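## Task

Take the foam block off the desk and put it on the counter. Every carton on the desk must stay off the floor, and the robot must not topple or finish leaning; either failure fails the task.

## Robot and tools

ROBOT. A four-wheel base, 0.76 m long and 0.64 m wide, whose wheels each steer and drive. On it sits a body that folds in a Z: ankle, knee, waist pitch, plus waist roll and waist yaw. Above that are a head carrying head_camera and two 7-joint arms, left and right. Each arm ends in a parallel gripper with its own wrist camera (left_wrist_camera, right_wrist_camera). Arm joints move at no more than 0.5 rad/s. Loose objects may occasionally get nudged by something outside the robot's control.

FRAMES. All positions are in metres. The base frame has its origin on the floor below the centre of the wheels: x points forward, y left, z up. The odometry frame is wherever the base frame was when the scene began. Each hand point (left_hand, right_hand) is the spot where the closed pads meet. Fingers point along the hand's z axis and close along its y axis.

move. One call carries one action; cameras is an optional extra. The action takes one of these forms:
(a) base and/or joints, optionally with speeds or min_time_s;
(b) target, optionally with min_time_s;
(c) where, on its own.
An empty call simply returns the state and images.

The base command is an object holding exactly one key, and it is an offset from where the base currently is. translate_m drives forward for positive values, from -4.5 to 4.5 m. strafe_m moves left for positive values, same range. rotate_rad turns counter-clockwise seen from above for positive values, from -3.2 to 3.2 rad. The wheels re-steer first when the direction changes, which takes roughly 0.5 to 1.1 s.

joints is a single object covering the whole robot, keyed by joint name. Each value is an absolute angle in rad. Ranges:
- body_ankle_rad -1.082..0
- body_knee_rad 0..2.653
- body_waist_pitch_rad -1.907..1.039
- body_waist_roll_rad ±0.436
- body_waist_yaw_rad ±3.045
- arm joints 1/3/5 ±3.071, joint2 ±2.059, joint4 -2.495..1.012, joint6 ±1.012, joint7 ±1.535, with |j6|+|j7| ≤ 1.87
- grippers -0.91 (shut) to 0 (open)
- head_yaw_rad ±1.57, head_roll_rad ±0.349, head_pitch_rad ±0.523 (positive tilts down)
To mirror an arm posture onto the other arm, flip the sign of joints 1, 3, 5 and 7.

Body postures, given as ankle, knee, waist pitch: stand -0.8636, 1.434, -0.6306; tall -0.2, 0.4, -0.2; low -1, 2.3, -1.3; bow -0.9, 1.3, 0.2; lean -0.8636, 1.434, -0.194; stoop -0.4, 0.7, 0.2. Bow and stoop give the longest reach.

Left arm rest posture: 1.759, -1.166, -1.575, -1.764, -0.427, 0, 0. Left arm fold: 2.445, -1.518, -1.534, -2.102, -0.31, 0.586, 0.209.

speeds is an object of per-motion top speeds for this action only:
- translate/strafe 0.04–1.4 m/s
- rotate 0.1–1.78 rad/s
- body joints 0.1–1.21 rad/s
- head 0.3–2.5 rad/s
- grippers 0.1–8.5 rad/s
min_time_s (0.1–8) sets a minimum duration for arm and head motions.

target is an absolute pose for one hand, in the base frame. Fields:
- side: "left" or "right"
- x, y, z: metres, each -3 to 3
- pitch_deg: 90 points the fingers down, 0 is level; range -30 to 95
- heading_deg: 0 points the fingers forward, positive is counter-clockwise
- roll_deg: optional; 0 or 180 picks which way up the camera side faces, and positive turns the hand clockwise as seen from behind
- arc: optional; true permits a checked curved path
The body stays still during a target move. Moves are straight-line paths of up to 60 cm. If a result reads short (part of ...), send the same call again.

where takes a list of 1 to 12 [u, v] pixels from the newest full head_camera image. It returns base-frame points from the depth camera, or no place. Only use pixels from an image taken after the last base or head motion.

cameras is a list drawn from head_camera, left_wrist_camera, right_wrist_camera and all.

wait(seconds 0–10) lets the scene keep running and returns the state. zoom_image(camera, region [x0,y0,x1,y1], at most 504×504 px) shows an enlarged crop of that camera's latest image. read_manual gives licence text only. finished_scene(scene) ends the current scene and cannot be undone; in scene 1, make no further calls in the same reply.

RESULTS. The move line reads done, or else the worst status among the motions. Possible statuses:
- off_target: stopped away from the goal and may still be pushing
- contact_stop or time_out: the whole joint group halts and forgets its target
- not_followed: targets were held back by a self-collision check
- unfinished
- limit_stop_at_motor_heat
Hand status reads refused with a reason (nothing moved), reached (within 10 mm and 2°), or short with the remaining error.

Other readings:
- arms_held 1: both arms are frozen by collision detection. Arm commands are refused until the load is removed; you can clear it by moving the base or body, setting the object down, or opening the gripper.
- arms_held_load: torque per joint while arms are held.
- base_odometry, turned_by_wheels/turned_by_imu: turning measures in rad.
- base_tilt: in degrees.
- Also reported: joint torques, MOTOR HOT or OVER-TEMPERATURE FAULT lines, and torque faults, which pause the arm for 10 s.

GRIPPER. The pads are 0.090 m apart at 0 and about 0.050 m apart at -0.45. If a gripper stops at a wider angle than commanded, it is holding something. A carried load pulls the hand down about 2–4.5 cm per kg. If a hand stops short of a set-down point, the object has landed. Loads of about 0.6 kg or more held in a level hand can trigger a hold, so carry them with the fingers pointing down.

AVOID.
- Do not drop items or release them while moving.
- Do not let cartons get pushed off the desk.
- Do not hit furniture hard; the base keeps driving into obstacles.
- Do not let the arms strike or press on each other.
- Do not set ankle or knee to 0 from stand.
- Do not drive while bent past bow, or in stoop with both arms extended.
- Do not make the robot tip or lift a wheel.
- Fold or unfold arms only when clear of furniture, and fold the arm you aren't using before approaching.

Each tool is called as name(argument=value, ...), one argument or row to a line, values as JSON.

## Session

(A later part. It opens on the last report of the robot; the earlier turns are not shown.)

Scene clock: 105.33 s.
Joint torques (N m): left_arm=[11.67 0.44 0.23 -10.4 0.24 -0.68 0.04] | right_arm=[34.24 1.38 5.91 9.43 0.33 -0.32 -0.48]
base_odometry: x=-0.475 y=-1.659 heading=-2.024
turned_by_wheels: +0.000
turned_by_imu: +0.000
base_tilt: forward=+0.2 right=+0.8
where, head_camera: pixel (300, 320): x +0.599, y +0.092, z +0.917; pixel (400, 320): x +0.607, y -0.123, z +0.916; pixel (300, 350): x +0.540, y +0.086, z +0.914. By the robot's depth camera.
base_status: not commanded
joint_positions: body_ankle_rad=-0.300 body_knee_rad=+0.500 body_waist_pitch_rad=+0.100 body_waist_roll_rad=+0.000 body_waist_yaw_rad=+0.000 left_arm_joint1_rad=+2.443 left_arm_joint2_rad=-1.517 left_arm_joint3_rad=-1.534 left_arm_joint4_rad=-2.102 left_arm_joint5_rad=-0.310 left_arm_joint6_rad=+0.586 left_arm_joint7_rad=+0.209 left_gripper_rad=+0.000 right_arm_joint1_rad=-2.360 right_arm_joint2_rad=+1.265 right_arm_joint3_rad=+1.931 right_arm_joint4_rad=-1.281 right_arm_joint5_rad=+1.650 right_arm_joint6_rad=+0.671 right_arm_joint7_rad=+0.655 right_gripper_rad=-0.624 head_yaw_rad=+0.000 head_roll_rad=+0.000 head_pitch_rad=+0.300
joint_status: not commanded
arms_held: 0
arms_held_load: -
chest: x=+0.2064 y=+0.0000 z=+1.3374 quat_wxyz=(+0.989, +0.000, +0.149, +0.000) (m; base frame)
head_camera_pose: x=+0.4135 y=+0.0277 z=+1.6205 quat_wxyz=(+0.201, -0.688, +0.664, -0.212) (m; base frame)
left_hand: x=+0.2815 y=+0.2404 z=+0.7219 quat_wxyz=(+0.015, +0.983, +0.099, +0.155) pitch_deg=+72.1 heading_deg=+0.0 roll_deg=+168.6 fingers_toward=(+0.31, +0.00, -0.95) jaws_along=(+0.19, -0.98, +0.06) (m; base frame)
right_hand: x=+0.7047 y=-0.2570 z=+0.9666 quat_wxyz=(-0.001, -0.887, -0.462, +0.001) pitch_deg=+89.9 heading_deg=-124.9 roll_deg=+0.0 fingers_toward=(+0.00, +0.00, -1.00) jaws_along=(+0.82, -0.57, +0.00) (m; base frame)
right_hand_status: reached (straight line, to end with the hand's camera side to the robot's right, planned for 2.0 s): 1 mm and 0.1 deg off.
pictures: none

move(
  target={"side":"right","x":0.705,"y":-0.257,"z":0.952,"pitch_deg":90,"heading_deg":55},
  min_time_s=1.5,
  cameras=["right_wrist_camera"],
)

Scene clock: 108.23 s.
Joint torques (N m): left_arm=[11.46 0.12 0.22 -10.42 0.24 -0.66 0.04] | right_arm=[33.3 2 5.86 9.32 0.38 -0.39 -0.61]
move: done
base_odometry: x=-0.475 y=-1.659 heading=-2.024
turned_by_wheels: +0.000
turned_by_imu: +0.000
base_tilt: forward=+0.2 right=+0.8
base_status: not commanded
joint_positions: body_ankle_rad=-0.300 body_knee_rad=+0.500 body_waist_pitch_rad=+0.100 body_waist_roll_rad=+0.000 body_waist_yaw_rad=+0.000 left_arm_joint1_rad=+2.443 left_arm_joint2_rad=-1.517 left_arm_joint3_rad=-1.534 left_arm_joint4_rad=-2.102 left_arm_joint5_rad=-0.310 left_arm_joint6_rad=+0.586 left_arm_joint7_rad=+0.209 left_gripper_rad=+0.000 right_arm_joint1_rad=-2.394 right_arm_joint2_rad=+1.265 right_arm_joint3_rad=+1.934 right_arm_joint4_rad=-1.267 right_arm_joint5_rad=+1.656 right_arm_joint6_rad=+0.661 right_arm_joint7_rad=+0.634 right_gripper_rad=-0.624 head_yaw_rad=+0.000 head_roll_rad=+0.000 head_pitch_rad=+0.300
joint_status: not commanded
arms_held: 0
arms_held_load: -
chest: x=+0.2064 y=+0.0000 z=+1.3374 quat_wxyz=(+0.989, +0.000, +0.149, +0.000) (m; base frame)
head_camera_pose: x=+0.4135 y=+0.0277 z=+1.6205 quat_wxyz=(+0.201, -0.688, +0.664, -0.212) (m; base frame)
left_hand: x=+0.2815 y=+0.2404 z=+0.7219 quat_wxyz=(+0.015, +0.983, +0.099, +0.155) pitch_deg=+72.1 heading_deg=+0.0 roll_deg=+168.6 fingers_toward=(+0.31, +0.00, -0.95) jaws_along=(+0.19, -0.98, +0.06) (m; base frame)
right_hand: x=+0.7052 y=-0.2576 z=+0.9534 quat_wxyz=(+0.000, -0.887, -0.461, +0.000) pitch_deg=+90.0 heading_deg=-125.0 roll_deg=+0.0 fingers_toward=(+0.00, +0.00, -1.00) jaws_along=(+0.82, -0.57, +0.00) (m; base frame)
right_hand_status: reached (straight line, to end with the hand's camera side to the robot's right, planned for 1.5 s): 2 mm and 0.1 deg off.
pictures: right_wrist_camera
camera_calibration:
right_wrist_camera: T_world_to_cam=[[-0.830293, 0.557217, 0.011055, 0.713552], [0.481571, 0.707308, 0.517498, -0.644277], [0.28054, 0.434999, -0.855613, 0.868227], [0, 0, 0, 1]] pos_world=[0.65915, -0.319579, 1.06839]

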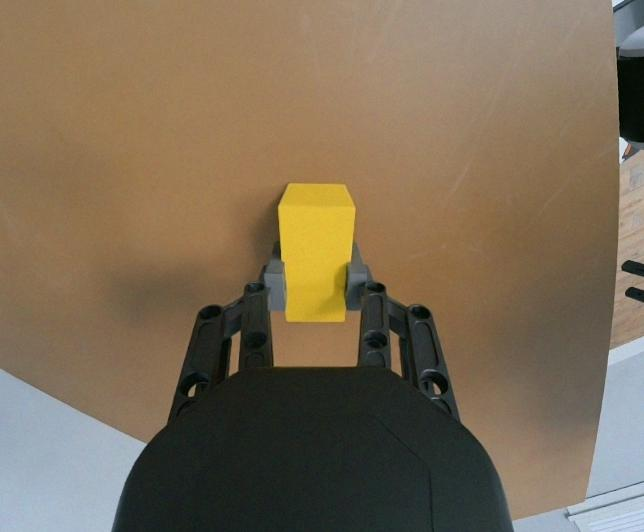

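move(
  target={"side":"right","x":0.705,"y":-0.257,"z":0.949,"pitch_deg":90,"heading_deg":55},
  min_time_s=1,
)

move(
  joints={"right_gripper_rad":-0.2},
  speeds={"right_gripper_rad":0.6},
)

move(
  target={"side":"right","x":0.705,"y":-0.257,"z":1.1,"pitch_deg":90,"heading_deg":55},
  cameras=["right_wrist_camera"],
)

Scene clock: 112.87 s.
Joint torques (N m): left_arm=[11.57 0.23 0.16 -10.34 0.2 -0.65 0.03] | right_arm=[30.71 1.93 5.85 9.61 0.34 -1.02 -1.48]
move: done
base_odometry: x=-0.475 y=-1.659 heading=-2.024
turned_by_wheels: +0.000
turned_by_imu: -0.001
base_tilt: forward=+0.2 right=+0.8
base_status: not commanded
joint_positions: body_ankle_rad=-0.300 body_knee_rad=+0.500 body_waist_pitch_rad=+0.100 body_waist_roll_rad=+0.000 body_waist_yaw_rad=+0.000 left_arm_joint1_rad=+2.443 left_arm_joint2_rad=-1.517 left_arm_joint3_rad=-1.534 left_arm_joint4_rad=-2.102 left_arm_joint5_rad=-0.310 left_arm_joint6_rad=+0.586 left_arm_joint7_rad=+0.209 left_gripper_rad=+0.000 right_arm_joint1_rad=-2.396 right_arm_joint2_rad=+1.265 right_arm_joint3_rad=+1.935 right_arm_joint4_rad=-1.264 right_arm_joint5_rad=+1.657 right_arm_joint6_rad=+0.660 right_arm_joint7_rad=+0.633 right_gripper_rad=-0.624 head_yaw_rad=+0.000 head_roll_rad=+0.000 head_pitch_rad=+0.300
joint_status: not commanded
arms_held: 0
arms_held_load: -
chest: x=+0.2063 y=+0.0000 z=+1.3374 quat_wxyz=(+0.989, +0.000, +0.149, +0.000) (m; base frame)
head_camera_pose: x=+0.4134 y=+0.0277 z=+1.6206 quat_wxyz=(+0.201, -0.688, +0.664, -0.212) (m; base frame)
left_hand: x=+0.2815 y=+0.2404 z=+0.7219 quat_wxyz=(+0.015, +0.983, +0.099, +0.155) pitch_deg=+72.1 heading_deg=+0.0 roll_deg=+168.5 fingers_toward=(+0.31, +0.00, -0.95) jaws_along=(+0.19, -0.98, +0.06) (m; base frame)
right_hand: x=+0.7059 y=-0.2574 z=+0.9529 quat_wxyz=(+0.000, -0.888, -0.461, -0.001) pitch_deg=+89.9 heading_deg=-125.1 roll_deg=+0.0 fingers_toward=(+0.00, +0.00, -1.00) jaws_along=(+0.82, -0.58, +0.00) (m; base frame)
right_hand_status: reached (straight line, to end with the hand's camera side to the robot's right, planned for 1.0 s): 4 mm and 0.2 deg off.
pictures: none

Scene clock: 114.20 s.
Joint torques (N m): left_arm=[11.71 0.03 0.25 -10.29 0.25 -0.68 0.02] | right_arm=[33.82 2.52 5.7 9.36 0.43 -0.39 -0.46]
move: done
base_odometry: x=-0.475 y=-1.659 heading=-2.024
turned_by_wheels: +0.000
turned_by_imu: +0.000
base_tilt: forward=+0.2 right=+0.8
base_status: not commanded
joint_positions: body_ankle_rad=-0.300 body_knee_rad=+0.500 body_waist_pitch_rad=+0.100 body_waist_roll_rad=+0.000 body_waist_yaw_rad=+0.000 left_arm_joint1_rad=+2.443 left_arm_joint2_rad=-1.517 left_arm_joint3_rad=-1.534 left_arm_joint4_rad=-2.102 left_arm_joint5_rad=-0.310 left_arm_joint6_rad=+0.586 left_arm_joint7_rad=+0.209 left_gripper_rad=+0.000 right_arm_joint1_rad=-2.403 right_arm_joint2_rad=+1.265 right_arm_joint3_rad=+1.935 right_arm_joint4_rad=-1.263 right_arm_joint5_rad=+1.657 right_arm_joint6_rad=+0.658 right_arm_joint7_rad=+0.629 right_gripper_rad=-0.201 head_yaw_rad=+0.000 head_roll_rad=+0.000 head_pitch_rad=+0.300
joint_status: all done
arms_held: 0
arms_held_load: -
chest: x=+0.2063 y=+0.0000 z=+1.3374 quat_wxyz=(+0.989, +0.000, +0.149, +0.000) (m; base frame)
head_camera_pose: x=+0.4134 y=+0.0277 z=+1.6206 quat_wxyz=(+0.201, -0.688, +0.664, -0.212) (m; base frame)
left_hand: x=+0.2815 y=+0.2404 z=+0.7219 quat_wxyz=(+0.015, +0.983, +0.099, +0.155) pitch_deg=+72.1 heading_deg=+0.0 roll_deg=+168.5 fingers_toward=(+0.31, +0.00, -0.95) jaws_along=(+0.19, -0.98, +0.06) (m; base frame)
right_hand: x=+0.7049 y=-0.2576 z=+0.9497 quat_wxyz=(+0.000, -0.887, -0.461, +0.000) pitch_deg=+90.0 heading_deg=-125.1 roll_deg=+0.0 fingers_toward=(+0.00, +0.00, -1.00) jaws_along=(+0.82, -0.57, +0.00) (m; base frame)
pictures: none

Scene clock: 115.80 s.
Joint torques (N m): left_arm=[12.01 0.12 0.26 -10.42 0.26 -0.71 0.04] | right_arm=[34.42 3.9 4.97 11.09 -0.33 0.2 0.28]
move: done
base_odometry: x=-0.475 y=-1.659 heading=-2.024
turned_by_wheels: +0.000
turned_by_imu: +0.000
base_tilt: forward=+0.2 right=+0.8
base_status: not commanded
joint_positions: body_ankle_rad=-0.300 body_knee_rad=+0.500 body_waist_pitch_rad=+0.100 body_waist_roll_rad=+0.000 body_waist_yaw_rad=+0.000 left_arm_joint1_rad=+2.443 left_arm_joint2_rad=-1.517 left_arm_joint3_rad=-1.534 left_arm_joint4_rad=-2.102 left_arm_joint5_rad=-0.310 left_arm_joint6_rad=+0.586 left_arm_joint7_rad=+0.209 left_gripper_rad=+0.000 right_arm_joint1_rad=-2.083 right_arm_joint2_rad=+1.290 right_arm_joint3_rad=+1.888 right_arm_joint4_rad=-1.287 right_arm_joint5_rad=+1.549 right_arm_joint6_rad=+0.746 right_arm_joint7_rad=+0.963 right_gripper_rad=-0.200 head_yaw_rad=+0.000 head_roll_rad=+0.000 head_pitch_rad=+0.300
joint_status: not commanded
arms_held: 0
arms_held_load: -
chest: x=+0.2063 y=+0.0000 z=+1.3374 quat_wxyz=(+0.989, +0.000, +0.149, +0.000) (m; base frame)
head_camera_pose: x=+0.4134 y=+0.0277 z=+1.6206 quat_wxyz=(+0.201, -0.688, +0.664, -0.212) (m; base frame)
left_hand: x=+0.2814 y=+0.2404 z=+0.7219 quat_wxyz=(+0.015, +0.983, +0.099, +0.155) pitch_deg=+72.1 heading_deg=+0.0 roll_deg=+168.5 fingers_toward=(+0.31, +0.00, -0.95) jaws_along=(+0.19, -0.98, +0.06) (m; base frame)
right_hand: x=+0.7047 y=-0.2572 z=+1.0988 quat_wxyz=(+0.001, -0.887, -0.461, +0.000) pitch_deg=+89.9 heading_deg=-125.1 roll_deg=+0.0 fingers_toward=(+0.00, +0.00, -1.00) jaws_along=(+0.82, -0.57, +0.00) (m; base frame)
right_hand_status: reached (straight line, to end with the hand's camera side to the robot's right, planned for 1.1 s): 1 mm and 0.2 deg off.
pictures: right_wrist_camera
camera_calibration:
right_wrist_camera: T_world_to_cam=[[-0.829988, 0.557607, 0.0139029, 0.708119], [0.482692, 0.705541, 0.518865, -0.7223], [0.279514, 0.437362, -0.854743, 0.99288], [0, 0, 0, 1]] pos_world=[0.658855, -0.319488, 1.21359]

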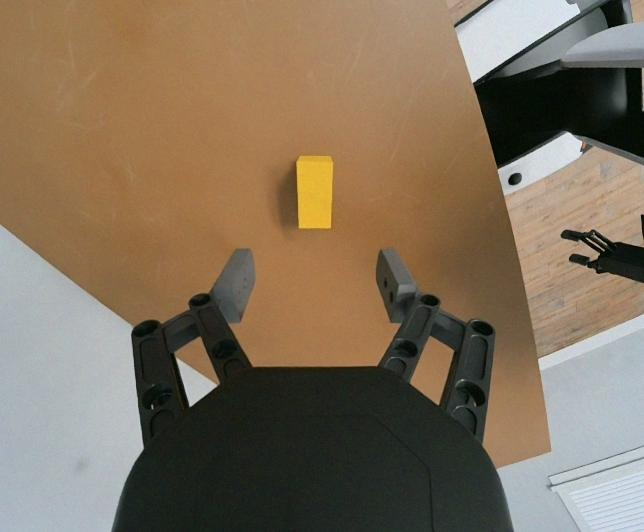

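finished_scene(
  scene=2,
)

The scene is finished: the task was done.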